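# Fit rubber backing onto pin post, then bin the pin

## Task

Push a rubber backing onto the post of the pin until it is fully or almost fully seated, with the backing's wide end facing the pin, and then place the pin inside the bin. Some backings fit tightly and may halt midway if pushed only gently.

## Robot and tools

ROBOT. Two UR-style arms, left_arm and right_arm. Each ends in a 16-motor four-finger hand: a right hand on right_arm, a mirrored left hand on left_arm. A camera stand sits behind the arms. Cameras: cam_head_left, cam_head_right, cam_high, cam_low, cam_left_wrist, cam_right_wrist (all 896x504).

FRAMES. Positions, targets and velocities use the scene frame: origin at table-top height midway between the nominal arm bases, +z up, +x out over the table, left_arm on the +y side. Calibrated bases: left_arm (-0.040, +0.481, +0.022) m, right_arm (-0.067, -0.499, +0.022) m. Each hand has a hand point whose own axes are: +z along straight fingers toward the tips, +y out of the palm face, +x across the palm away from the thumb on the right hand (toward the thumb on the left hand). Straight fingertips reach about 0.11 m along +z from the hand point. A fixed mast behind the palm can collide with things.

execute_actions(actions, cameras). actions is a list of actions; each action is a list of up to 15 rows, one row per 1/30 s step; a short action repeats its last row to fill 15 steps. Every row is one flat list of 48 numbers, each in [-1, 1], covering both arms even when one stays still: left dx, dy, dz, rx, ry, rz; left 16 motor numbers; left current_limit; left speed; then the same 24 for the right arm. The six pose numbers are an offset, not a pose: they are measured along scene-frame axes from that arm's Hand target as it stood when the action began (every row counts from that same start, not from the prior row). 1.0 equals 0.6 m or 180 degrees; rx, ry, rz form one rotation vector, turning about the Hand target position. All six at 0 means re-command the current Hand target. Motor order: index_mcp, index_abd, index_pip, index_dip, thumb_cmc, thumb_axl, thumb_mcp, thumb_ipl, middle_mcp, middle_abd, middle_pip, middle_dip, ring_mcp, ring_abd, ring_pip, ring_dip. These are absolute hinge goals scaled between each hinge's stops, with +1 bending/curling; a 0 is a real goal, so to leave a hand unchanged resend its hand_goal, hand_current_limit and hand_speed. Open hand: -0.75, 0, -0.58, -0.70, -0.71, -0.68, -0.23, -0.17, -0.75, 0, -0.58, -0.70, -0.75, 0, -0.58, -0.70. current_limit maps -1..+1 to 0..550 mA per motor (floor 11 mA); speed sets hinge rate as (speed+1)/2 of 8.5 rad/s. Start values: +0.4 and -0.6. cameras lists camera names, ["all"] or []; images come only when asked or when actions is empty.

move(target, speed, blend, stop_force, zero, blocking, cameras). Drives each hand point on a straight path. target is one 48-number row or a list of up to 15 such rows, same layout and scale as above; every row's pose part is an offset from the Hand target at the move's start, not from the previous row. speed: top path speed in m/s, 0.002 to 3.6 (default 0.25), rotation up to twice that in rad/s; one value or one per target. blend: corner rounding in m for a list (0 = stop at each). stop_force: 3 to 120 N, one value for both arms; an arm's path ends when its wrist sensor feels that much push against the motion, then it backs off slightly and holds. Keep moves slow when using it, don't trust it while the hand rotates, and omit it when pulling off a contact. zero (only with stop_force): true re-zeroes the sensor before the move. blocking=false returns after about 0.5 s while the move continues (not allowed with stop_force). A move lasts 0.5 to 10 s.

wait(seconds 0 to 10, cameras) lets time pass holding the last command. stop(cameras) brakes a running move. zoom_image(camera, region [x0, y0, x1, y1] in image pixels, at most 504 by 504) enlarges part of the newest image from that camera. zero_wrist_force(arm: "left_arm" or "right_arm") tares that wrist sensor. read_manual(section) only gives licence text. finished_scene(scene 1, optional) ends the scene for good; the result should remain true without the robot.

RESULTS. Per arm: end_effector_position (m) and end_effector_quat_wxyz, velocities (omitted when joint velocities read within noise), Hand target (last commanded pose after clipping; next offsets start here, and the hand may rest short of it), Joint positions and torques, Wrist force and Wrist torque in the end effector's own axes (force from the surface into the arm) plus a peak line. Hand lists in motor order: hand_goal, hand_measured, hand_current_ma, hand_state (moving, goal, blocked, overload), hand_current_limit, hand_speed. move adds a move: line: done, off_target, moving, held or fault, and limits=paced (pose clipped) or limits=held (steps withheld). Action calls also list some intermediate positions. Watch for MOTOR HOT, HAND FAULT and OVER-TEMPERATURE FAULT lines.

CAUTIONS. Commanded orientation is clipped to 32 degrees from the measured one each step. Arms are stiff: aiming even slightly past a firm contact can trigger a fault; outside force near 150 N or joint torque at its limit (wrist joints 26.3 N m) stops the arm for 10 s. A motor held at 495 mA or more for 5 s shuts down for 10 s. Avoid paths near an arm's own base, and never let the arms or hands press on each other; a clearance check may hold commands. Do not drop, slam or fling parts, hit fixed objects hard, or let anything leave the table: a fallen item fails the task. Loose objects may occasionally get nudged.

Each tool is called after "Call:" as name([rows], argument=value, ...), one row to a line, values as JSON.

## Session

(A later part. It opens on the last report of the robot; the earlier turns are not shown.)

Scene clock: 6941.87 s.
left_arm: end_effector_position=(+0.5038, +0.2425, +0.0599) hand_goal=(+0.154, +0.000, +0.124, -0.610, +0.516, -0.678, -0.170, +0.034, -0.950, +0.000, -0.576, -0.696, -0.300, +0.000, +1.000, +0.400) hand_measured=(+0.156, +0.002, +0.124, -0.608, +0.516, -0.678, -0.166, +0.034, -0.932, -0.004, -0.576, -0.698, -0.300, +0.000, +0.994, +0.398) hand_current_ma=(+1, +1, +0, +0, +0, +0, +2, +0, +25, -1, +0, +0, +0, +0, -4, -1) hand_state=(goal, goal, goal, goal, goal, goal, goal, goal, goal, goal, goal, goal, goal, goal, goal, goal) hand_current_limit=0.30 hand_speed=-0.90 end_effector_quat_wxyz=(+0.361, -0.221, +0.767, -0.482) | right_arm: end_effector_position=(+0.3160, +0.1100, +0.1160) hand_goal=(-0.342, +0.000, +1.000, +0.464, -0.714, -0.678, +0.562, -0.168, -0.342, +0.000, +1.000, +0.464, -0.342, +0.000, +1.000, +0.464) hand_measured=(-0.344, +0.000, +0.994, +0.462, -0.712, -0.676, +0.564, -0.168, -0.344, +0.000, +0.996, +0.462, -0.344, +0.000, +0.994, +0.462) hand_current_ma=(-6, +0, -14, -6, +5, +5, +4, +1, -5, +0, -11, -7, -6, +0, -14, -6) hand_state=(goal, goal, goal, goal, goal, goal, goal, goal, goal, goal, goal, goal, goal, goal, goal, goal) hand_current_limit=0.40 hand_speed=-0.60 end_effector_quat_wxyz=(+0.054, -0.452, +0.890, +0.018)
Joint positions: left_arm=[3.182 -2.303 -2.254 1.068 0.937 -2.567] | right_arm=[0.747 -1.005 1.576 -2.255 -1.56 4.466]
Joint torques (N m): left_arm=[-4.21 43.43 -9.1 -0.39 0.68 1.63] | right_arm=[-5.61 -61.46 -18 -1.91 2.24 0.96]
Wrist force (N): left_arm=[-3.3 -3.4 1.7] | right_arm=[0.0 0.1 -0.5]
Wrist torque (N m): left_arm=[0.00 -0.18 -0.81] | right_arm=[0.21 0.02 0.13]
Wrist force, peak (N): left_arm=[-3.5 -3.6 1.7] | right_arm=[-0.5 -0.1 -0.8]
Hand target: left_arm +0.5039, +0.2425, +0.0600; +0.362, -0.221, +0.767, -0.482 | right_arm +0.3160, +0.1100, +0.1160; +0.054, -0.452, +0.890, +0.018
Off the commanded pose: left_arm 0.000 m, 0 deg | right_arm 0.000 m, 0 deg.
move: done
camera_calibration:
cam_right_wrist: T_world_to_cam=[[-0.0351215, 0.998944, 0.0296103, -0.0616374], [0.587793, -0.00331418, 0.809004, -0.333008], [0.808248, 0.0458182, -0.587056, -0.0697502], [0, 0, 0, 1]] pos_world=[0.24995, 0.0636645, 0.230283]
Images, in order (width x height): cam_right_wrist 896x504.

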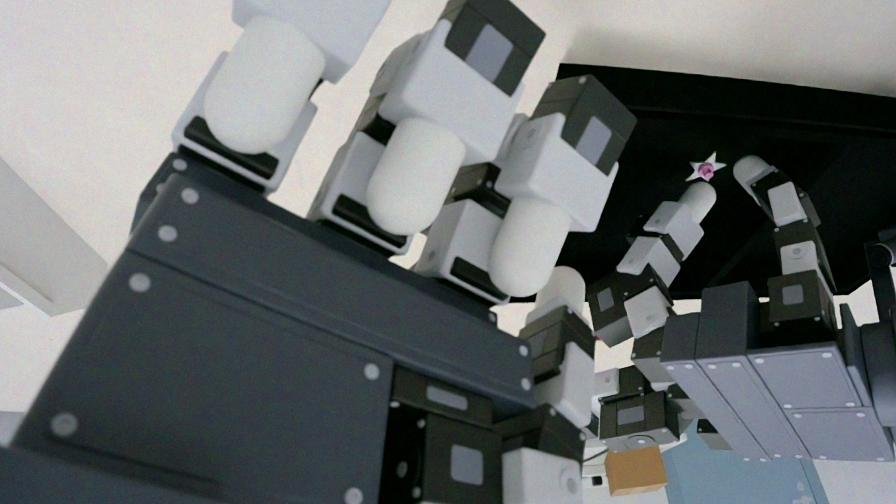

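Call:
move([
  [0,0,-0.0168,0,0,0, 0.155,0.0,0.124,-0.61, 0.517,-0.678,-0.169,0.035, -0.95,0.0,-0.576,-0.696, -0.30,0,1.0,0.4, 0.3,-0.9, 0,0,0,0,0,0, -0.342,0,1.0,0.464,-0.714,-0.678,0.562,-0.168,-0.342,0,1.0,0.464,-0.342,0,1.0,0.464,0.4,-0.6],
], speed=0.01, stop_force=3, cameras=["cam_right_wrist"])

Call:
zoom_image(camera="cam_right_wrist", region=[680, 140, 764, 215])

Scene clock: 6955.83 s.
left_arm: end_effector_position=(+0.5039, +0.2425, +0.0499) hand_goal=(+0.154, +0.000, +0.124, -0.610, +0.516, -0.678, -0.170, +0.034, -0.950, +0.000, -0.576, -0.696, -0.300, +0.000, +1.000, +0.400) hand_measured=(+0.156, +0.002, +0.124, -0.608, +0.516, -0.678, -0.166, +0.034, -0.932, -0.004, -0.576, -0.698, -0.300, +0.000, +0.994, +0.398) hand_current_ma=(+1, +1, +0, +0, +0, +0, +2, +0, +25, -1, +0, +0, +0, +0, -4, -1) hand_state=(goal, goal, goal, goal, goal, goal, goal, goal, goal, goal, goal, goal, goal, goal, goal, goal) hand_current_limit=0.30 hand_speed=-0.90 end_effector_quat_wxyz=(+0.362, -0.221, +0.767, -0.482) | right_arm: end_effector_position=(+0.3160, +0.1100, +0.1160) hand_goal=(-0.342, +0.000, +1.000, +0.464, -0.714, -0.678, +0.562, -0.168, -0.342, +0.000, +1.000, +0.464, -0.342, +0.000, +1.000, +0.464) hand_measured=(-0.344, +0.000, +0.994, +0.462, -0.712, -0.676, +0.564, -0.168, -0.344, +0.000, +0.996, +0.462, -0.344, +0.000, +0.994, +0.462) hand_current_ma=(-6, +0, -14, -6, +5, +5, +4, +1, -5, +0, -11, -7, -6, +0, -14, -6) hand_state=(goal, goal, goal, goal, goal, goal, goal, goal, goal, goal, goal, goal, goal, goal, goal, goal) hand_current_limit=0.40 hand_speed=-0.60 end_effector_quat_wxyz=(+0.054, -0.452, +0.890, +0.018)
Joint positions: left_arm=[3.182 -2.333 -2.248 1.092 0.937 -2.567] | right_arm=[0.747 -1.005 1.576 -2.255 -1.56 4.466]
Joint torques (N m): left_arm=[-6.47 44.44 0.18 -0.52 1.91 0.86] | right_arm=[-6.52 -61 -17.95 -1.83 2.2 1]
Wrist force (N): left_arm=[-3.2 -3.5 1.7] | right_arm=[-0.5 -0.2 -0.5]
Wrist torque (N m): left_arm=[-0.02 -0.19 -0.83] | right_arm=[0.17 0.09 0.08]
Wrist force, peak (N): left_arm=[-3.5 -3.6 1.6] | right_arm=[-0.5 0.0 -0.8]
Hand target: left_arm +0.5039, +0.2425, +0.0499; +0.362, -0.221, +0.767, -0.482 | right_arm +0.3160, +0.1100, +0.1160; +0.054, -0.452, +0.890, +0.018
Off the commanded pose: left_arm 0.000 m, 0 deg | right_arm 0.000 m, 0 deg.
move: done
camera_calibration:
cam_right_wrist: T_world_to_cam=[[-0.0351215, 0.998944, 0.0296103, -0.0616374], [0.587793, -0.00331418, 0.809004, -0.333008], [0.808248, 0.0458182, -0.587056, -0.0697502], [0, 0, 0, 1]] pos_world=[0.24995, 0.0636645, 0.230283]
Images, in order (width x height): cam_right_wrist 896x504.

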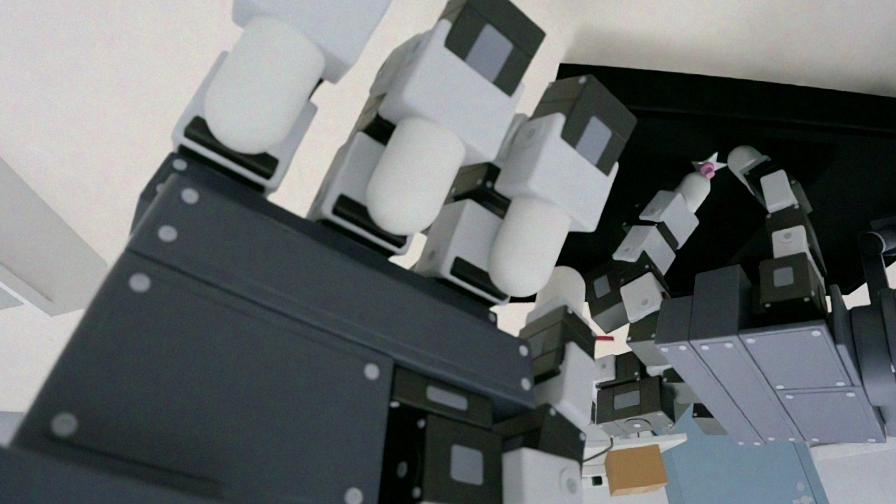

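Scaled by 6.000 from the camera's 896x504 image, which has a finer 1280x720 frame.

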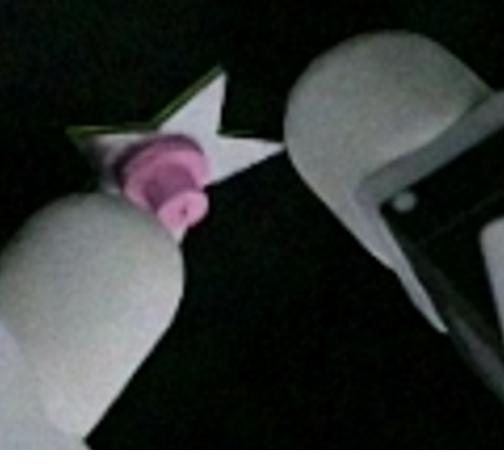

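Call:
move([
  [0,0,-0.0007,0,0,0, 0.155,0.0,0.124,-0.61, 0.517,-0.678,-0.1,0.035, -0.95,0.0,-0.576,-0.696, -0.30,0,1.0,0.4, 0.3,-0.93, 0,0,0,0,0,0, -0.342,0,1.0,0.464,-0.714,-0.678,0.562,-0.168,-0.342,0,1.0,0.464,-0.342,0,1.0,0.464,0.4,-0.6],
], speed=0.005, cameras=[])

Call:
move([
  [0,0,0,0,0,0, 0.155,0.0,0.124,-0.61, 0.517,-0.678,-0.075,0.035, -0.95,0.0,-0.576,-0.696, -0.30,0,1.0,0.4, 0.3,-0.97, 0,0,0,0,0,0, -0.342,0,1.0,0.464,-0.714,-0.678,0.562,-0.168,-0.342,0,1.0,0.464,-0.342,0,1.0,0.464,0.4,-0.6],
], cameras=["cam_right_wrist"])

Call:
zoom_image(camera="cam_right_wrist", region=[680, 140, 764, 215])

Scene clock: 6971.13 s.
left_arm: end_effector_position=(+0.5038, +0.2425, +0.0494) hand_goal=(+0.154, +0.000, +0.124, -0.610, +0.516, -0.678, -0.100, +0.034, -0.950, +0.000, -0.576, -0.696, -0.300, +0.000, +1.000, +0.400) hand_measured=(+0.156, +0.002, +0.124, -0.608, +0.516, -0.678, -0.102, +0.034, -0.932, -0.004, -0.576, -0.698, -0.300, +0.000, +0.994, +0.398) hand_current_ma=(+1, +1, +0, +0, +0, +0, -1, +0, +25, -1, +0, +0, +0, +0, -4, -1) hand_state=(goal, goal, goal, goal, goal, goal, goal, goal, goal, goal, goal, goal, goal, goal, goal, goal) hand_current_limit=0.30 hand_speed=-0.93 end_effector_quat_wxyz=(+0.362, -0.221, +0.767, -0.482) | right_arm: end_effector_position=(+0.3160, +0.1100, +0.1160) hand_goal=(-0.342, +0.000, +1.000, +0.464, -0.714, -0.678, +0.562, -0.168, -0.342, +0.000, +1.000, +0.464, -0.342, +0.000, +1.000, +0.464) hand_measured=(-0.344, +0.000, +0.994, +0.462, -0.712, -0.676, +0.564, -0.168, -0.344, +0.000, +0.996, +0.462, -0.344, +0.000, +0.994, +0.462) hand_current_ma=(-6, +0, -14, -6, +5, +5, +4, +1, -5, +0, -11, -7, -6, +0, -14, -6) hand_state=(goal, goal, goal, goal, goal, goal, goal, goal, goal, goal, goal, goal, goal, goal, goal, goal) hand_current_limit=0.40 hand_speed=-0.60 end_effector_quat_wxyz=(+0.054, -0.452, +0.890, +0.018)
Joint positions: left_arm=[3.182 -2.334 -2.248 1.093 0.937 -2.567] | right_arm=[0.747 -1.005 1.576 -2.255 -1.56 4.466]
Joint torques (N m): left_arm=[-5.96 26.04 17.04 3.99 1.83 -1.28] | right_arm=[-4.9 -61.29 -17.97 -1.6 2.06 0.87]
Wrist force (N): left_arm=[-3.3 -3.6 1.3] | right_arm=[-0.4 0.1 -0.2]
Wrist torque (N m): left_arm=[0.00 -0.17 -0.85] | right_arm=[0.18 0.08 0.09]
Wrist force, peak (N): left_arm=[-3.7 -4.2 1.6] | right_arm=[-0.8 0.0 -0.6]
Hand target: left_arm +0.5039, +0.2425, +0.0495; +0.362, -0.221, +0.767, -0.482 | right_arm +0.3160, +0.1100, +0.1160; +0.054, -0.452, +0.890, +0.018
Off the commanded pose: left_arm 0.000 m, 0 deg | right_arm 0.000 m, 0 deg.
move: done
No camera images: "cameras" was empty.

Scene clock: 6971.63 s.
left_arm: end_effector_position=(+0.5039, +0.2425, +0.0495) hand_goal=(+0.154, +0.000, +0.124, -0.610, +0.516, -0.678, -0.076, +0.034, -0.950, +0.000, -0.576, -0.696, -0.300, +0.000, +1.000, +0.400) hand_measured=(+0.156, +0.002, +0.124, -0.608, +0.516, -0.678, -0.092, +0.032, -0.932, -0.004, -0.576, -0.698, -0.300, +0.000, +0.994, +0.398) hand_current_ma=(+1, +1, +0, +0, +0, +0, -27, -1, +25, -1, +0, +0, +0, +0, -4, -1) hand_state=(goal, goal, goal, goal, goal, goal, goal, goal, goal, goal, goal, goal, goal, goal, goal, goal) hand_current_limit=0.30 hand_speed=-0.97 end_effector_quat_wxyz=(+0.362, -0.221, +0.767, -0.482) | right_arm: end_effector_position=(+0.3160, +0.1100, +0.1160) hand_goal=(-0.342, +0.000, +1.000, +0.464, -0.714, -0.678, +0.562, -0.168, -0.342, +0.000, +1.000, +0.464, -0.342, +0.000, +1.000, +0.464) hand_measured=(-0.344, +0.000, +0.994, +0.462, -0.712, -0.676, +0.564, -0.168, -0.344, +0.000, +0.996, +0.462, -0.344, +0.000, +0.994, +0.462) hand_current_ma=(-6, +0, -14, -6, +5, +5, +4, +1, -5, +0, -11, -7, -6, +0, -14, -6) hand_state=(goal, goal, goal, goal, goal, goal, goal, goal, goal, goal, goal, goal, goal, goal, goal, goal) hand_current_limit=0.40 hand_speed=-0.60 end_effector_quat_wxyz=(+0.054, -0.452, +0.890, +0.018)
Joint positions: left_arm=[3.182 -2.334 -2.248 1.093 0.937 -2.567] | right_arm=[0.747 -1.005 1.576 -2.255 -1.56 4.466]
Joint torques (N m): left_arm=[-5.79 27.36 16.77 3.04 1.84 -1.49] | right_arm=[-5.35 -61.73 -17.44 -1.75 2.03 1.07]
Wrist force (N): left_arm=[-3.5 -3.6 1.1] | right_arm=[-0.5 -0.1 -0.3]
Wrist torque (N m): left_arm=[-0.01 -0.15 -0.86] | right_arm=[0.15 0.09 0.08]
Wrist force, peak (N): left_arm=[-3.8 -4.0 1.4] | right_arm=[-0.6 -0.1 -0.5]
Hand target: left_arm +0.5039, +0.2425, +0.0495; +0.362, -0.221, +0.767, -0.482 | right_arm +0.3160, +0.1100, +0.1160; +0.054, -0.452, +0.890, +0.018
Off the commanded pose: left_arm 0.000 m, 0 deg | right_arm 0.000 m, 0 deg.
move: done
camera_calibration:
cam_right_wrist: T_world_to_cam=[[-0.0351215, 0.998944, 0.0296103, -0.0616374], [0.587793, -0.00331418, 0.809004, -0.333008], [0.808248, 0.0458182, -0.587056, -0.0697502], [0, 0, 0, 1]] pos_world=[0.24995, 0.0636645, 0.230283]
Images, in order (width x height): cam_right_wrist 896x504.

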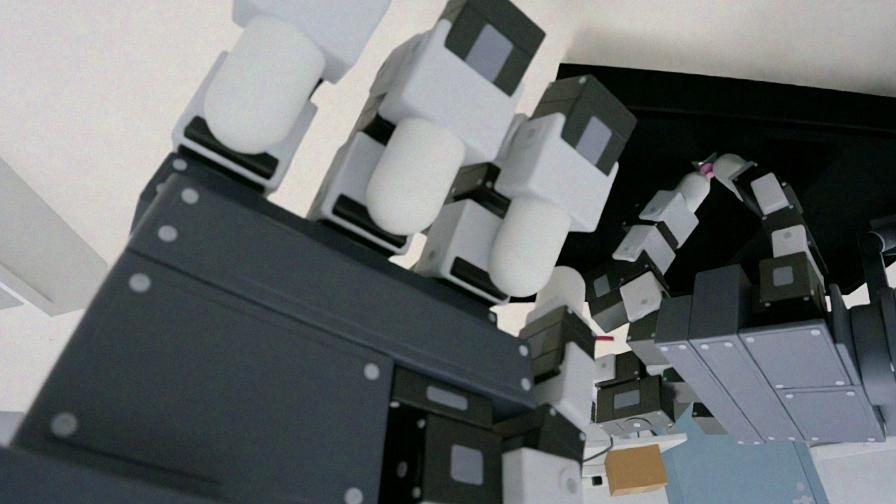

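Scaled by 6.000 from the camera's 896x504 image, which has a finer 1280x720 frame.

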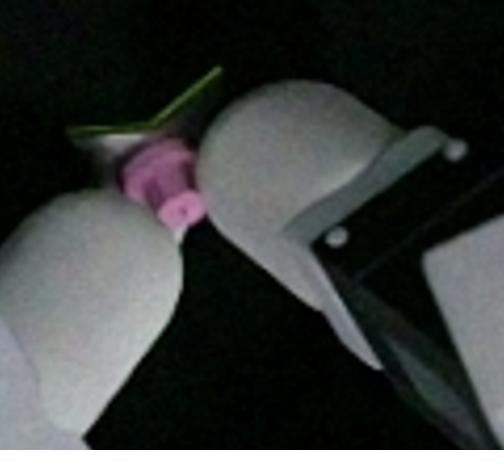

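Call:
move([
  [0,0,0,0,0,0, 0.205,0.0,0.15,-0.595, 0.517,-0.678,-0.042,0.052, -0.95,0.0,-0.576,-0.696, -0.30,0,1.0,0.4, 0.2,-0.96, 0,0,0,0,0,0, -0.342,0,1.0,0.464,-0.714,-0.678,0.562,-0.168,-0.342,0,1.0,0.464,-0.342,0,1.0,0.464,0.4,-0.6],
], cameras=["cam_right_wrist"])

Call:
zoom_image(camera="cam_right_wrist", region=[680, 140, 764, 215])

Scene clock: 6978.93 s.
left_arm: end_effector_position=(+0.5039, +0.2425, +0.0495) hand_goal=(+0.204, +0.000, +0.150, -0.596, +0.516, -0.678, -0.042, +0.052, -0.950, +0.000, -0.576, -0.696, -0.300, +0.000, +1.000, +0.400) hand_measured=(+0.156, +0.002, +0.126, -0.604, +0.516, -0.678, -0.086, +0.032, -0.932, -0.004, -0.576, -0.698, -0.300, +0.000, +0.994, +0.398) hand_current_ma=(-101, +1, -32, -7, +0, +0, -121, -38, +25, -1, +0, +0, +0, +0, -4, -1) hand_state=(blocked, goal, blocked, goal, goal, goal, blocked, goal, goal, goal, goal, goal, goal, goal, goal, goal) hand_current_limit=0.20 hand_speed=-0.96 end_effector_quat_wxyz=(+0.362, -0.221, +0.767, -0.482) | right_arm: end_effector_position=(+0.3160, +0.1100, +0.1160) hand_goal=(-0.342, +0.000, +1.000, +0.464, -0.714, -0.678, +0.562, -0.168, -0.342, +0.000, +1.000, +0.464, -0.342, +0.000, +1.000, +0.464) hand_measured=(-0.344, +0.000, +0.994, +0.462, -0.712, -0.676, +0.564, -0.168, -0.344, +0.000, +0.996, +0.462, -0.344, +0.000, +0.994, +0.462) hand_current_ma=(-6, +0, -14, -6, +5, +5, +4, +1, -5, +0, -11, -7, -6, +0, -14, -6) hand_state=(goal, goal, goal, goal, goal, goal, goal, goal, goal, goal, goal, goal, goal, goal, goal, goal) hand_current_limit=0.40 hand_speed=-0.60 end_effector_quat_wxyz=(+0.054, -0.452, +0.890, +0.018)
Joint positions: left_arm=[3.182 -2.334 -2.248 1.093 0.937 -2.567] | right_arm=[0.747 -1.005 1.576 -2.255 -1.56 4.466]
Joint torques (N m): left_arm=[-4.68 37.64 16.31 0.57 1.61 -1.49] | right_arm=[-5.31 -61.98 -18.41 -1.66 2.07 0.95]
Wrist force (N): left_arm=[-3.5 -3.7 1.4] | right_arm=[-0.5 -0.2 -0.5]
Wrist torque (N m): left_arm=[0.01 -0.17 -0.84] | right_arm=[0.16 0.08 0.08]
Wrist force, peak (N): left_arm=[-3.9 -4.3 1.2] | right_arm=[-0.6 -0.1 -0.6]
Hand target: left_arm +0.5039, +0.2425, +0.0495; +0.362, -0.221, +0.767, -0.482 | right_arm +0.3160, +0.1100, +0.1160; +0.054, -0.452, +0.890, +0.018
Off the commanded pose: left_arm 0.000 m, 0 deg | right_arm 0.000 m, 0 deg.
move: done
camera_calibration:
cam_right_wrist: T_world_to_cam=[[-0.0351215, 0.998944, 0.0296103, -0.0616374], [0.587793, -0.00331418, 0.809004, -0.333008], [0.808248, 0.0458182, -0.587056, -0.0697502], [0, 0, 0, 1]] pos_world=[0.24995, 0.0636645, 0.230283]
Images, in order (width x height): cam_right_wrist 896x504.

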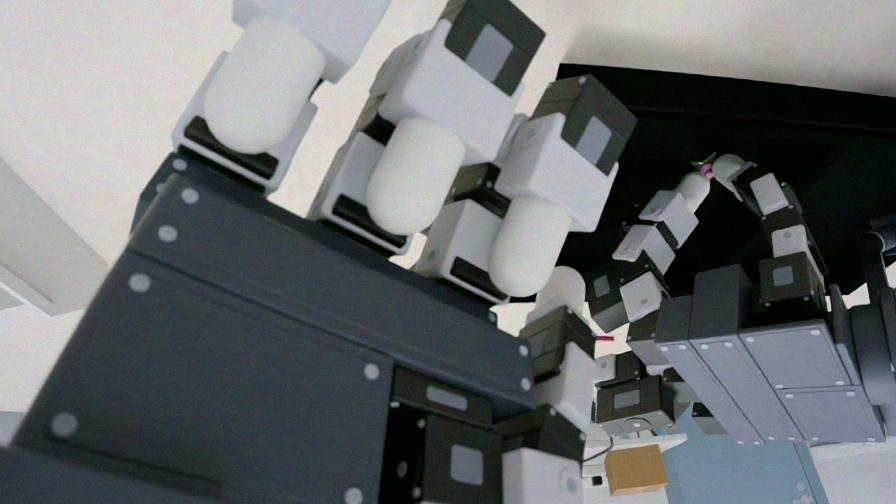

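Scaled by 6.000 from the camera's 896x504 image, which has a finer 1280x720 frame.

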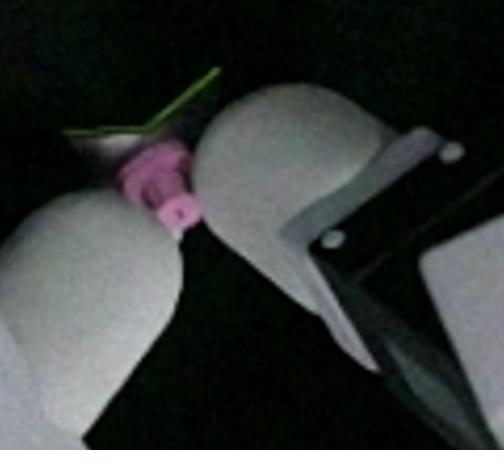

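Call:
move([
  [0,0,0.012,0,0,0, 0.205,0.0,0.15,-0.595, 0.517,-0.678,-0.042,0.052, -0.95,0.0,-0.576,-0.696, -0.30,0,1.0,0.4, 0.2,-0.96, 0,0,0,0,0,0, -0.342,0,1.0,0.464,-0.714,-0.678,0.562,-0.168,-0.342,0,1.0,0.464,-0.342,0,1.0,0.464,0.4,-0.6],
], speed=0.006, cameras=["cam_right_wrist"])

Call:
zoom_image(camera="cam_right_wrist", region=[680, 140, 764, 215])

Scene clock: 6988.10 s.
left_arm: end_effector_position=(+0.5039, +0.2425, +0.0567) hand_goal=(+0.204, +0.000, +0.150, -0.596, +0.516, -0.678, -0.042, +0.052, -0.950, +0.000, -0.576, -0.696, -0.300, +0.000, +1.000, +0.400) hand_measured=(+0.156, +0.002, +0.126, -0.604, +0.516, -0.678, -0.086, +0.032, -0.932, -0.004, -0.576, -0.698, -0.300, +0.000, +0.994, +0.398) hand_current_ma=(-101, +1, -32, -7, +0, +0, -120, -38, +25, -1, +0, +0, +0, +0, -4, -1) hand_state=(blocked, goal, blocked, goal, goal, goal, blocked, goal, goal, goal, goal, goal, goal, goal, goal, goal) hand_current_limit=0.20 hand_speed=-0.96 end_effector_quat_wxyz=(+0.362, -0.221, +0.767, -0.482) | right_arm: end_effector_position=(+0.3160, +0.1100, +0.1160) hand_goal=(-0.342, +0.000, +1.000, +0.464, -0.714, -0.678, +0.562, -0.168, -0.342, +0.000, +1.000, +0.464, -0.342, +0.000, +1.000, +0.464) hand_measured=(-0.344, +0.000, +0.994, +0.462, -0.712, -0.676, +0.564, -0.168, -0.344, +0.000, +0.996, +0.462, -0.344, +0.000, +0.994, +0.462) hand_current_ma=(-6, +0, -14, -6, +5, +5, +4, +1, -5, +0, -11, -7, -6, +0, -14, -6) hand_state=(goal, goal, goal, goal, goal, goal, goal, goal, goal, goal, goal, goal, goal, goal, goal, goal) hand_current_limit=0.40 hand_speed=-0.60 end_effector_quat_wxyz=(+0.054, -0.452, +0.890, +0.018)
Joint positions: left_arm=[3.182 -2.313 -2.252 1.076 0.937 -2.567] | right_arm=[0.747 -1.005 1.576 -2.255 -1.56 4.466]
Joint torques (N m): left_arm=[-4.69 30.5 -7.86 0.74 1.44 -1.51] | right_arm=[-5.75 -60.91 -18.47 -1.67 2.08 1.09]
Wrist force (N): left_arm=[-3.3 -3.0 1.6] | right_arm=[-0.3 0.3 -0.4]
Wrist torque (N m): left_arm=[0.03 -0.18 -0.85] | right_arm=[0.22 0.06 0.10]
Wrist force, peak (N): left_arm=[-3.7 -4.0 1.5] | right_arm=[-0.6 -0.2 -0.8]
Hand target: left_arm +0.5039, +0.2425, +0.0567; +0.362, -0.221, +0.767, -0.482 | right_arm +0.3160, +0.1100, +0.1160; +0.054, -0.452, +0.890, +0.018
Off the commanded pose: left_arm 0.000 m, 0 deg | right_arm 0.000 m, 0 deg.
move: done
camera_calibration:
cam_right_wrist: T_world_to_cam=[[-0.0351215, 0.998944, 0.0296103, -0.0616374], [0.587793, -0.00331418, 0.809004, -0.333008], [0.808248, 0.0458182, -0.587056, -0.0697502], [0, 0, 0, 1]] pos_world=[0.24995, 0.0636645, 0.230283]
Images, in order (width x height): cam_right_wrist 896x504.

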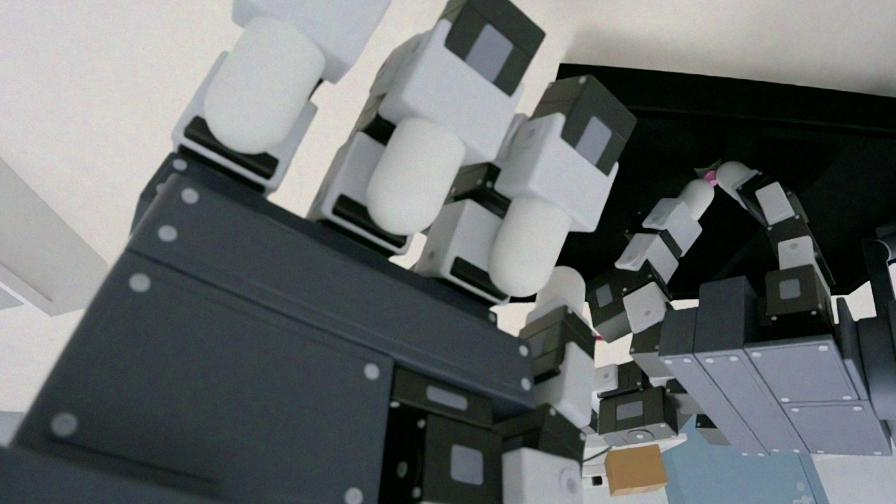

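Scaled by 6.000 from the camera's 896x504 image, which has a finer 1280x720 frame.

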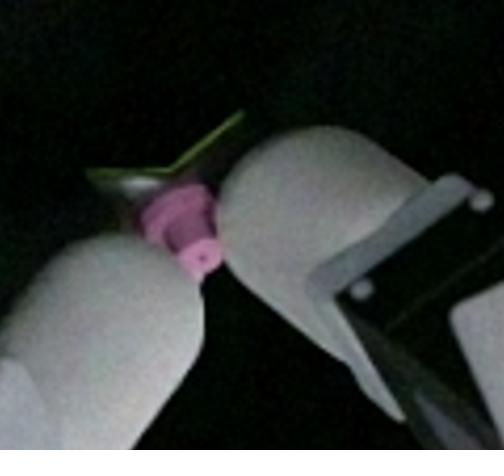

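Call:
move([
  [0,0,0.24,0,0,0, 0.205,0.0,0.15,-0.595, 0.517,-0.678,-0.042,0.052, -0.95,0.0,-0.576,-0.696, -0.30,0,1.0,0.4, 0.2,-0.96, 0,0,0,0,0,0, -0.342,0,1.0,0.464,-0.714,-0.678,0.562,-0.168,-0.342,0,1.0,0.464,-0.342,0,1.0,0.464,0.4,-0.6],
], speed=0.05, cameras=["cam_right_wrist"])

Call:
zoom_image(camera="cam_right_wrist", region=[690, 220, 890, 400])

Scene clock: 7013.47 s.
left_arm: end_effector_position=(+0.5039, +0.2425, +0.2008) hand_goal=(+0.204, +0.000, +0.150, -0.596, +0.516, -0.678, -0.042, +0.052, -0.950, +0.000, -0.576, -0.696, -0.300, +0.000, +1.000, +0.400) hand_measured=(+0.156, +0.002, +0.126, -0.604, +0.516, -0.678, -0.086, +0.032, -0.932, -0.004, -0.576, -0.698, -0.298, +0.000, +0.994, +0.398) hand_current_ma=(-101, +0, -32, -7, +0, +0, -119, -38, +25, -1, +0, +0, +0, +0, -4, -1) hand_state=(blocked, goal, blocked, goal, goal, goal, blocked, goal, goal, goal, goal, goal, goal, goal, goal, goal) hand_current_limit=0.20 hand_speed=-0.96 end_effector_quat_wxyz=(+0.362, -0.221, +0.767, -0.482) | right_arm: end_effector_position=(+0.3160, +0.1100, +0.1160) hand_goal=(-0.342, +0.000, +1.000, +0.464, -0.714, -0.678, +0.562, -0.168, -0.342, +0.000, +1.000, +0.464, -0.342, +0.000, +1.000, +0.464) hand_measured=(-0.344, +0.000, +0.994, +0.462, -0.712, -0.676, +0.564, -0.168, -0.344, +0.000, +0.996, +0.462, -0.344, +0.000, +0.994, +0.462) hand_current_ma=(-6, +0, -14, -6, +5, +5, +4, +1, -5, +0, -11, -7, -6, +0, -14, -6) hand_state=(goal, goal, goal, goal, goal, goal, goal, goal, goal, goal, goal, goal, goal, goal, goal, goal) hand_current_limit=0.40 hand_speed=-0.60 end_effector_quat_wxyz=(+0.054, -0.452, +0.890, +0.018)
Joint positions: left_arm=[3.182 -1.9 -2.255 0.666 0.937 -2.567] | right_arm=[0.747 -1.005 1.576 -2.255 -1.56 4.466]
Joint torques (N m): left_arm=[-6.15 18.17 3.74 4.1 1.24 1.45] | right_arm=[-5.72 -62.1 -18.64 -1.57 2.09 0.91]
Wrist force (N): left_arm=[-3.2 -3.2 1.8] | right_arm=[-0.3 0.1 -0.2]
Wrist torque (N m): left_arm=[-0.01 -0.17 -0.85] | right_arm=[0.18 0.07 0.10]
Wrist force, peak (N): left_arm=[-3.7 -3.9 1.5] | right_arm=[-0.5 -0.1 -0.7]
Hand target: left_arm +0.5039, +0.2425, +0.2007; +0.362, -0.221, +0.767, -0.482 | right_arm +0.3160, +0.1100, +0.1160; +0.054, -0.452, +0.890, +0.018
Off the commanded pose: left_arm 0.000 m, 0 deg | right_arm 0.000 m, 0 deg.
move: done
camera_calibration:
cam_right_wrist: T_world_to_cam=[[-0.0351215, 0.998944, 0.0296103, -0.0616374], [0.587793, -0.00331418, 0.809004, -0.333008], [0.808248, 0.0458182, -0.587056, -0.0697502], [0, 0, 0, 1]] pos_world=[0.24995, 0.0636645, 0.230283]
Images, in order (width x height): cam_right_wrist 896x504.

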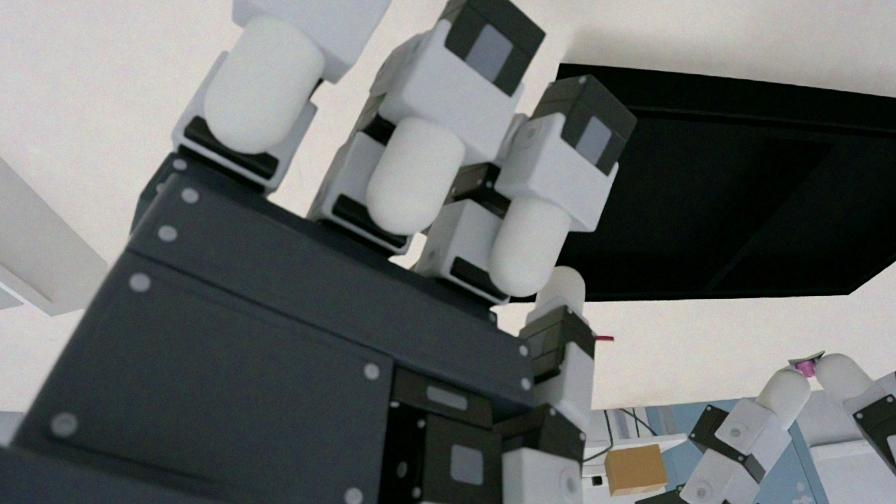

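Scaled by 2.520 from the camera's 896x504 image, which has a finer 1280x720 frame.

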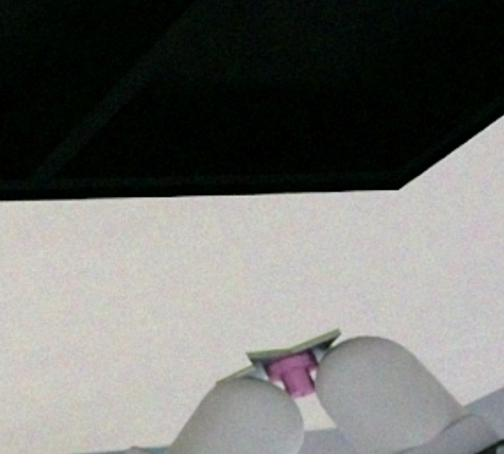

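Call:
zoom_image(camera="cam_right_wrist", region=[775, 340, 845, 403])

Scaled by 7.200 from the camera's 896x504 image, which has a finer 1280x720 frame.

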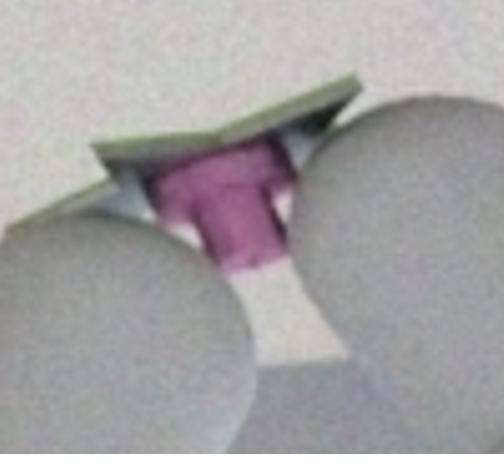

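Call:
move([
  [0,0,0,0,0,0, 0.205,0.0,0.15,-0.595, 0.517,-0.678,-0.042,0.052, -0.95,0.0,-0.576,-0.696, -0.30,0,1.0,0.4, 0.2,-0.96, 0,-0.15,0.22,0,0,0, -0.342,0,1.0,0.464,-0.714,-0.678,0.562,-0.168,-0.342,0,1.0,0.464,-0.342,0,1.0,0.464,0.4,-0.6],
  [0,0,0,0,0,0, 0.205,0.0,0.15,-0.595, 0.517,-0.678,-0.042,0.052, -0.95,0.0,-0.576,-0.696, -0.30,0,1.0,0.4, 0.2,-0.96, 0.1,-0.8,0.33,0,0,-0.17, -0.342,0,1.0,0.464,-0.714,-0.678,0.562,-0.168,-0.342,0,1.0,0.464,-0.342,0,1.0,0.464,0.4,-0.6],
], speed=0.2, blend=0.03, cameras=["cam_head_right"])

Scene clock: 7036.67 s.
left_arm: end_effector_position=(+0.5039, +0.2425, +0.2007) hand_goal=(+0.204, +0.000, +0.150, -0.596, +0.516, -0.678, -0.042, +0.052, -0.950, +0.000, -0.576, -0.696, -0.300, +0.000, +1.000, +0.400) hand_measured=(+0.156, +0.002, +0.126, -0.604, +0.516, -0.678, -0.086, +0.032, -0.932, -0.004, -0.576, -0.698, -0.298, +0.000, +0.994, +0.398) hand_current_ma=(-101, +0, -32, -7, +0, +0, -119, -38, +25, -1, +0, +0, +0, +0, -4, -1) hand_state=(blocked, goal, blocked, goal, goal, goal, blocked, goal, goal, goal, goal, goal, goal, goal, goal, goal) hand_current_limit=0.20 hand_speed=-0.96 end_effector_quat_wxyz=(+0.362, -0.221, +0.767, -0.482) | right_arm: end_effector_position=(+0.3760, -0.3699, +0.3141) hand_goal=(-0.342, +0.000, +1.000, +0.464, -0.714, -0.678, +0.562, -0.168, -0.342, +0.000, +1.000, +0.464, -0.342, +0.000, +1.000, +0.464) hand_measured=(-0.344, +0.000, +0.994, +0.462, -0.712, -0.676, +0.564, -0.168, -0.344, +0.000, +0.996, +0.462, -0.344, +0.000, +0.994, +0.462) hand_current_ma=(-6, +0, -14, -6, +4, +4, +4, +1, -5, +0, -11, -7, -6, +0, -14, -6) hand_state=(goal, goal, goal, goal, goal, goal, goal, goal, goal, goal, goal, goal, goal, goal, goal, goal) hand_current_limit=0.40 hand_speed=-0.60 end_effector_quat_wxyz=(+0.057, -0.202, +0.978, +0.003)
Joint positions: left_arm=[3.182 -1.9 -2.255 0.666 0.937 -2.567] | right_arm=[-0.177 -1.745 1.931 -1.857 -1.518 4.078]
Joint torques (N m): left_arm=[-5.38 17.78 -2.5 3.7 1.02 1.26] | right_arm=[-4.12 -2.28 -17.39 -3.21 -1.21 1.92]
Wrist force (N): left_arm=[-3.2 -3.1 1.6] | right_arm=[-0.3 0.0 -0.7]
Wrist torque (N m): left_arm=[0.02 -0.18 -0.85] | right_arm=[0.20 0.06 -0.08]
Wrist force, peak (N): left_arm=[-3.6 -3.4 1.7] | right_arm=[0.2 -1.9 -1.2]
Hand target: left_arm +0.5039, +0.2425, +0.2007; +0.362, -0.221, +0.767, -0.482 | right_arm +0.3760, -0.3700, +0.3140; +0.057, -0.201, +0.978, +0.003
Off the commanded pose: left_arm 0.000 m, 0 deg | right_arm 0.000 m, 0 deg.
move: done
Images, in order (width x height): cam_head_right 896x504.

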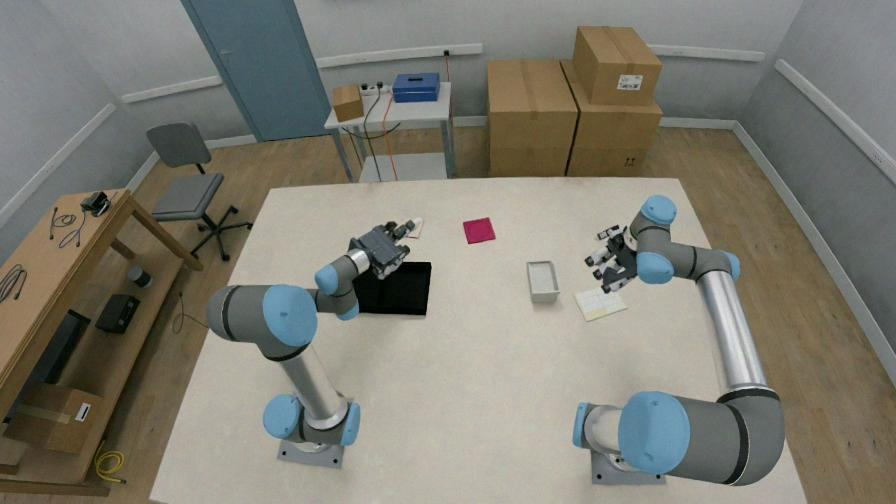

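Call:
move([
  [0,0,0,0,0,0, 0.205,0.0,0.15,-0.595, 0.517,-0.678,-0.042,0.052, -0.95,0.0,-0.576,-0.696, -0.30,0,1.0,0.4, 0.2,-0.96, 0,-0.72,0.05,0,0,-0.12, -0.342,0,1.0,0.464,-0.714,-0.678,0.562,-0.168,-0.342,0,1.0,0.464,-0.342,0,1.0,0.464,0.4,-0.6],
], speed=0.2, cameras=["cam_head_right", "cam_head_left"])

Call:
zoom_image(camera="cam_head_right", region=[500, 240, 590, 320])

Call:
zoom_image(camera="cam_head_left", region=[480, 240, 590, 320])

Scene clock: 7051.47 s.
left_arm: end_effector_position=(+0.5039, +0.2425, +0.2007) hand_goal=(+0.204, +0.000, +0.150, -0.596, +0.516, -0.678, -0.042, +0.052, -0.950, +0.000, -0.576, -0.696, -0.300, +0.000, +1.000, +0.400) hand_measured=(+0.156, +0.002, +0.126, -0.604, +0.516, -0.678, -0.086, +0.032, -0.932, -0.004, -0.576, -0.698, -0.298, +0.000, +0.994, +0.398) hand_current_ma=(-101, +0, -32, -7, +0, +0, -119, -38, +25, -1, +0, +0, +0, +0, -4, -1) hand_state=(blocked, goal, blocked, goal, goal, goal, blocked, goal, goal, goal, goal, goal, goal, goal, goal, goal) hand_current_limit=0.20 hand_speed=-0.96 end_effector_quat_wxyz=(+0.362, -0.221, +0.767, -0.482) | right_arm: end_effector_position=(+0.3760, -0.8018, +0.3439) hand_goal=(-0.342, +0.000, +1.000, +0.464, -0.714, -0.678, +0.562, -0.168, -0.342, +0.000, +1.000, +0.464, -0.342, +0.000, +1.000, +0.464) hand_measured=(-0.344, +0.000, +0.994, +0.462, -0.712, -0.676, +0.564, -0.168, -0.344, +0.000, +0.996, +0.462, -0.344, +0.000, +0.994, +0.462) hand_current_ma=(-6, +0, -14, -6, +4, +4, +4, +1, -5, +0, -11, -7, -6, +0, -14, -6) hand_state=(goal, goal, goal, goal, goal, goal, goal, goal, goal, goal, goal, goal, goal, goal, goal, goal) hand_current_limit=0.40 hand_speed=-0.60 end_effector_quat_wxyz=(+0.056, -0.015, +0.998, -0.008)
Joint positions: left_arm=[3.182 -1.9 -2.255 0.666 0.937 -2.567] | right_arm=[-0.96 -1.459 1.57 -1.753 -1.483 3.672]
Joint torques (N m): left_arm=[-4.41 18.33 -2.03 4.23 0.84 -0.21] | right_arm=[-5.59 -31.7 -31.37 -3.71 1.12 2.27]
Wrist force (N): left_arm=[-3.2 -3.2 1.6] | right_arm=[-0.6 0.0 -0.4]
Wrist torque (N m): left_arm=[0.02 -0.18 -0.84] | right_arm=[0.18 0.09 0.08]
Wrist force, peak (N): left_arm=[-3.6 -3.5 1.7] | right_arm=[-0.5 -2.2 -0.6]
Hand target: left_arm +0.5039, +0.2425, +0.2007; +0.362, -0.221, +0.767, -0.482 | right_arm +0.3760, -0.8020, +0.3440; +0.056, -0.015, +0.998, -0.008
Off the commanded pose: left_arm 0.000 m, 0 deg | right_arm 0.000 m, 0 deg.
move: done
Images, in order (width x height): cam_head_left 896x504, cam_head_right 896x504.

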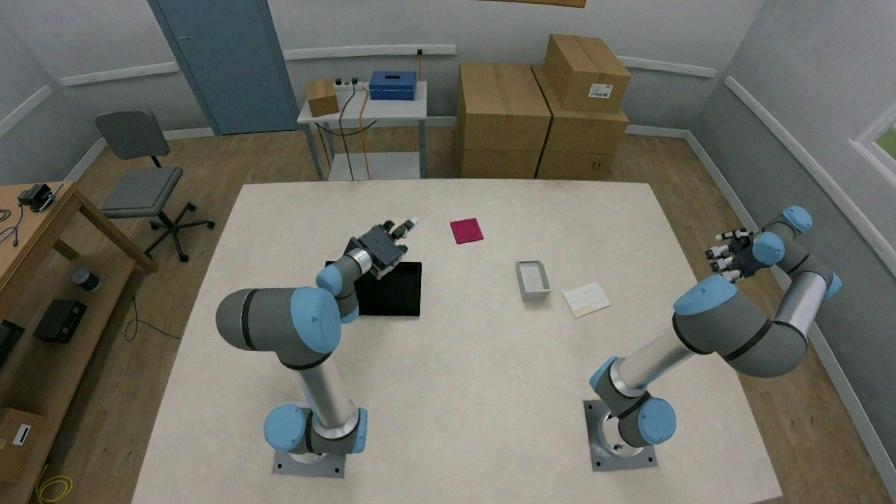

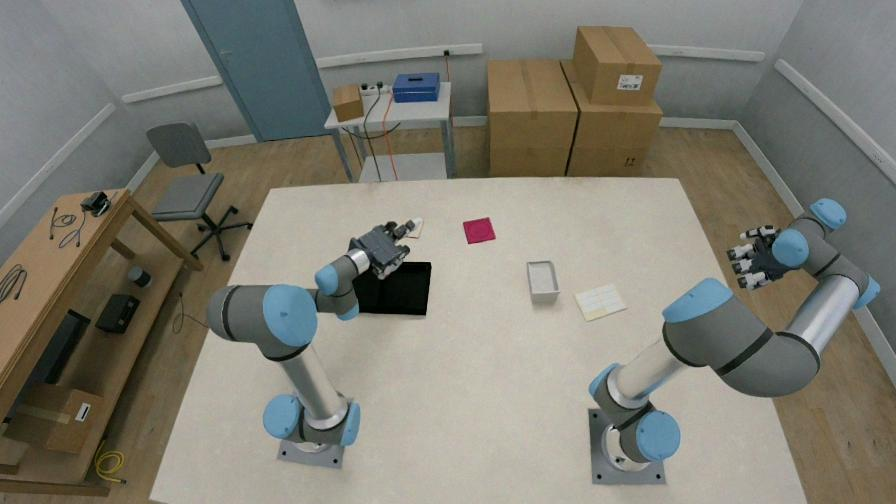

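Scaled by 5.600 from the camera's 896x504 image, which has a finer 1280x720 frame.

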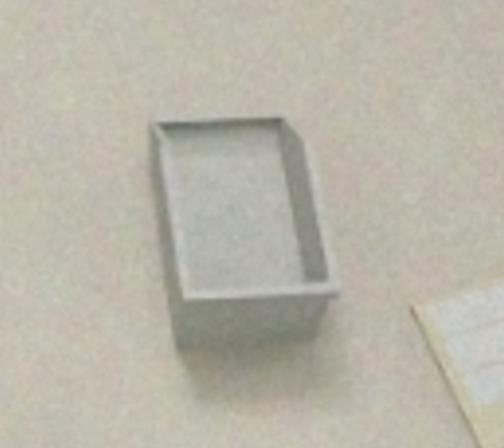

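Scaled by 4.582 from the camera's 896x504 image, which has a finer 1280x720 frame.

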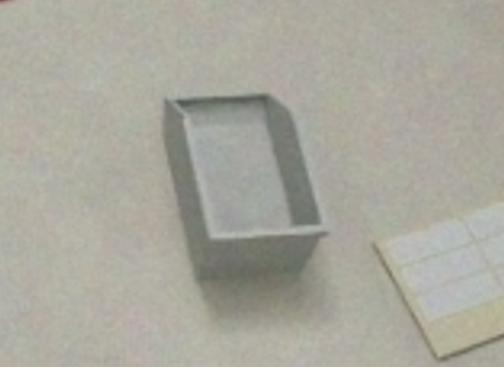

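Call:
move([
  [0.06,-0.45,0,0,0,-0.07, 0.205,0.0,0.15,-0.595, 0.517,-0.678,-0.042,0.052, -0.95,0.0,-0.576,-0.696, -0.30,0,1.0,0.4, 0.2,-0.96, 0,0,0,0,0,0, -0.342,0,1.0,0.464,-0.714,-0.678,0.562,-0.168,-0.342,0,1.0,0.464,-0.342,0,1.0,0.464,0.4,-0.6],
], speed=0.08, cameras=["cam_high", "cam_head_right"])

Call:
zoom_image(camera="cam_high", region=[400, 100, 600, 260])

Scene clock: 7217.07 s.
left_arm: end_effector_position=(+0.5399, -0.0275, +0.2006) hand_goal=(+0.204, +0.000, +0.150, -0.596, +0.516, -0.678, -0.042, +0.052, -0.950, +0.000, -0.576, -0.696, -0.300, +0.000, +1.000, +0.400) hand_measured=(+0.156, +0.002, +0.126, -0.604, +0.516, -0.678, -0.086, +0.032, -0.932, -0.004, -0.576, -0.698, -0.298, +0.000, +0.994, +0.398) hand_current_ma=(-101, +0, -32, -7, +0, +0, -119, -38, +25, -1, +0, +0, +0, +0, -4, -1) hand_state=(blocked, goal, blocked, goal, goal, goal, blocked, goal, goal, goal, goal, goal, goal, goal, goal, goal) hand_current_limit=0.20 hand_speed=-0.96 end_effector_quat_wxyz=(+0.307, -0.136, +0.787, -0.518) | right_arm: end_effector_position=(+0.3760, -0.8020, +0.3440) hand_goal=(-0.342, +0.000, +1.000, +0.464, -0.714, -0.678, +0.562, -0.168, -0.342, +0.000, +1.000, +0.464, -0.342, +0.000, +1.000, +0.464) hand_measured=(-0.344, +0.000, +0.994, +0.462, -0.712, -0.676, +0.564, -0.168, -0.344, +0.000, +0.996, +0.462, -0.344, +0.000, +0.994, +0.462) hand_current_ma=(-6, +0, -14, -6, +4, +4, +4, +1, -5, +0, -11, -7, -6, +0, -14, -6) hand_state=(goal, goal, goal, goal, goal, goal, goal, goal, goal, goal, goal, goal, goal, goal, goal, goal) hand_current_limit=0.40 hand_speed=-0.60 end_effector_quat_wxyz=(+0.056, -0.015, +0.998, -0.008)
Joint positions: left_arm=[2.713 -2.201 -1.719 0.476 1.173 -2.658] | right_arm=[-0.961 -1.459 1.57 -1.753 -1.483 3.673]
Joint torques (N m): left_arm=[4.63 49.06 6.27 4.48 -2.69 1.04] | right_arm=[-5.48 -16.41 -31.03 -3.21 -1.63 2.69]
Wrist force (N): left_arm=[-3.2 -3.5 1.6] | right_arm=[-0.5 -0.1 -0.7]
Wrist torque (N m): left_arm=[-0.03 -0.19 -0.82] | right_arm=[0.19 0.08 0.08]
Wrist force, peak (N): left_arm=[-2.7 -3.8 2.4] | right_arm=[-1.0 -0.2 -0.7]
Hand target: left_arm +0.5399, -0.0275, +0.2007; +0.307, -0.136, +0.787, -0.518 | right_arm +0.3760, -0.8020, +0.3440; +0.056, -0.015, +0.998, -0.008
Off the commanded pose: left_arm 0.000 m, 0 deg | right_arm 0.000 m, 0 deg.
move: done
Images, in order (width x height): cam_head_right 896x504, cam_high 896x504.

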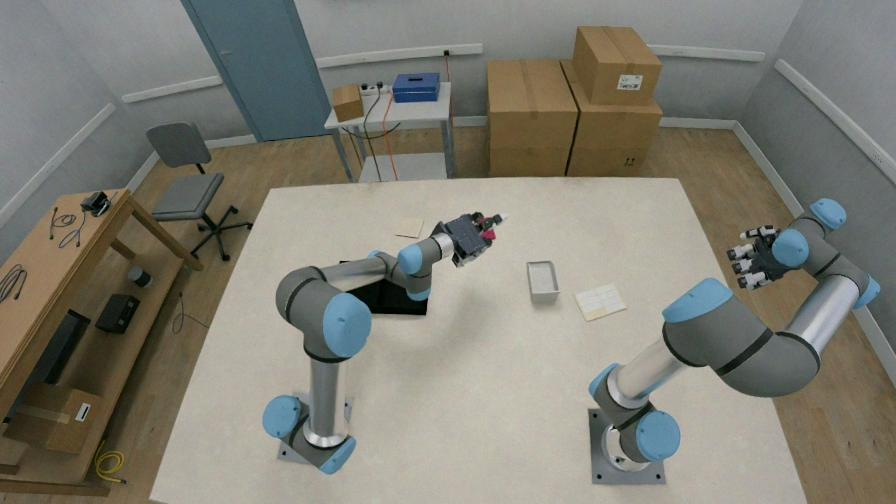

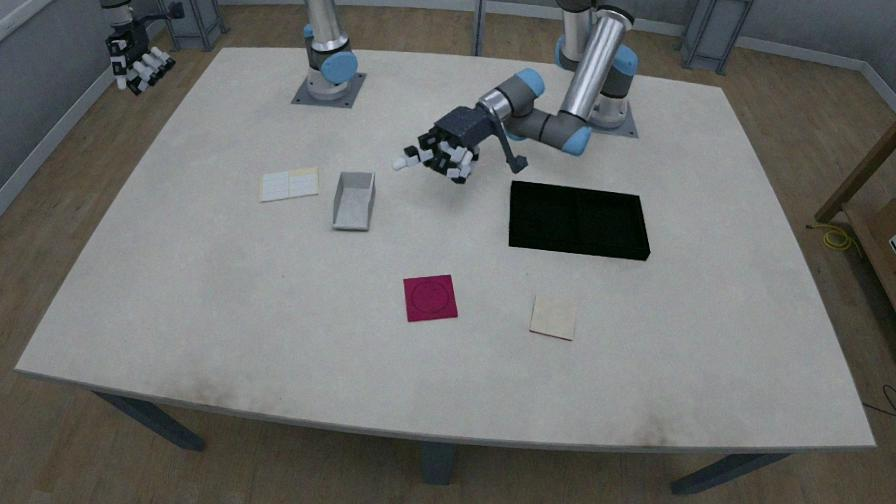

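Scaled by 2.520 from the camera's 896x504 image, which has a finer 1280x720 frame.

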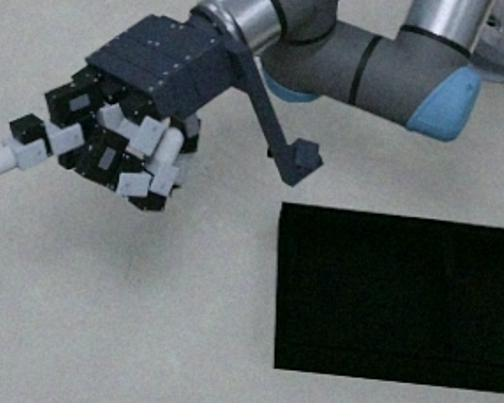

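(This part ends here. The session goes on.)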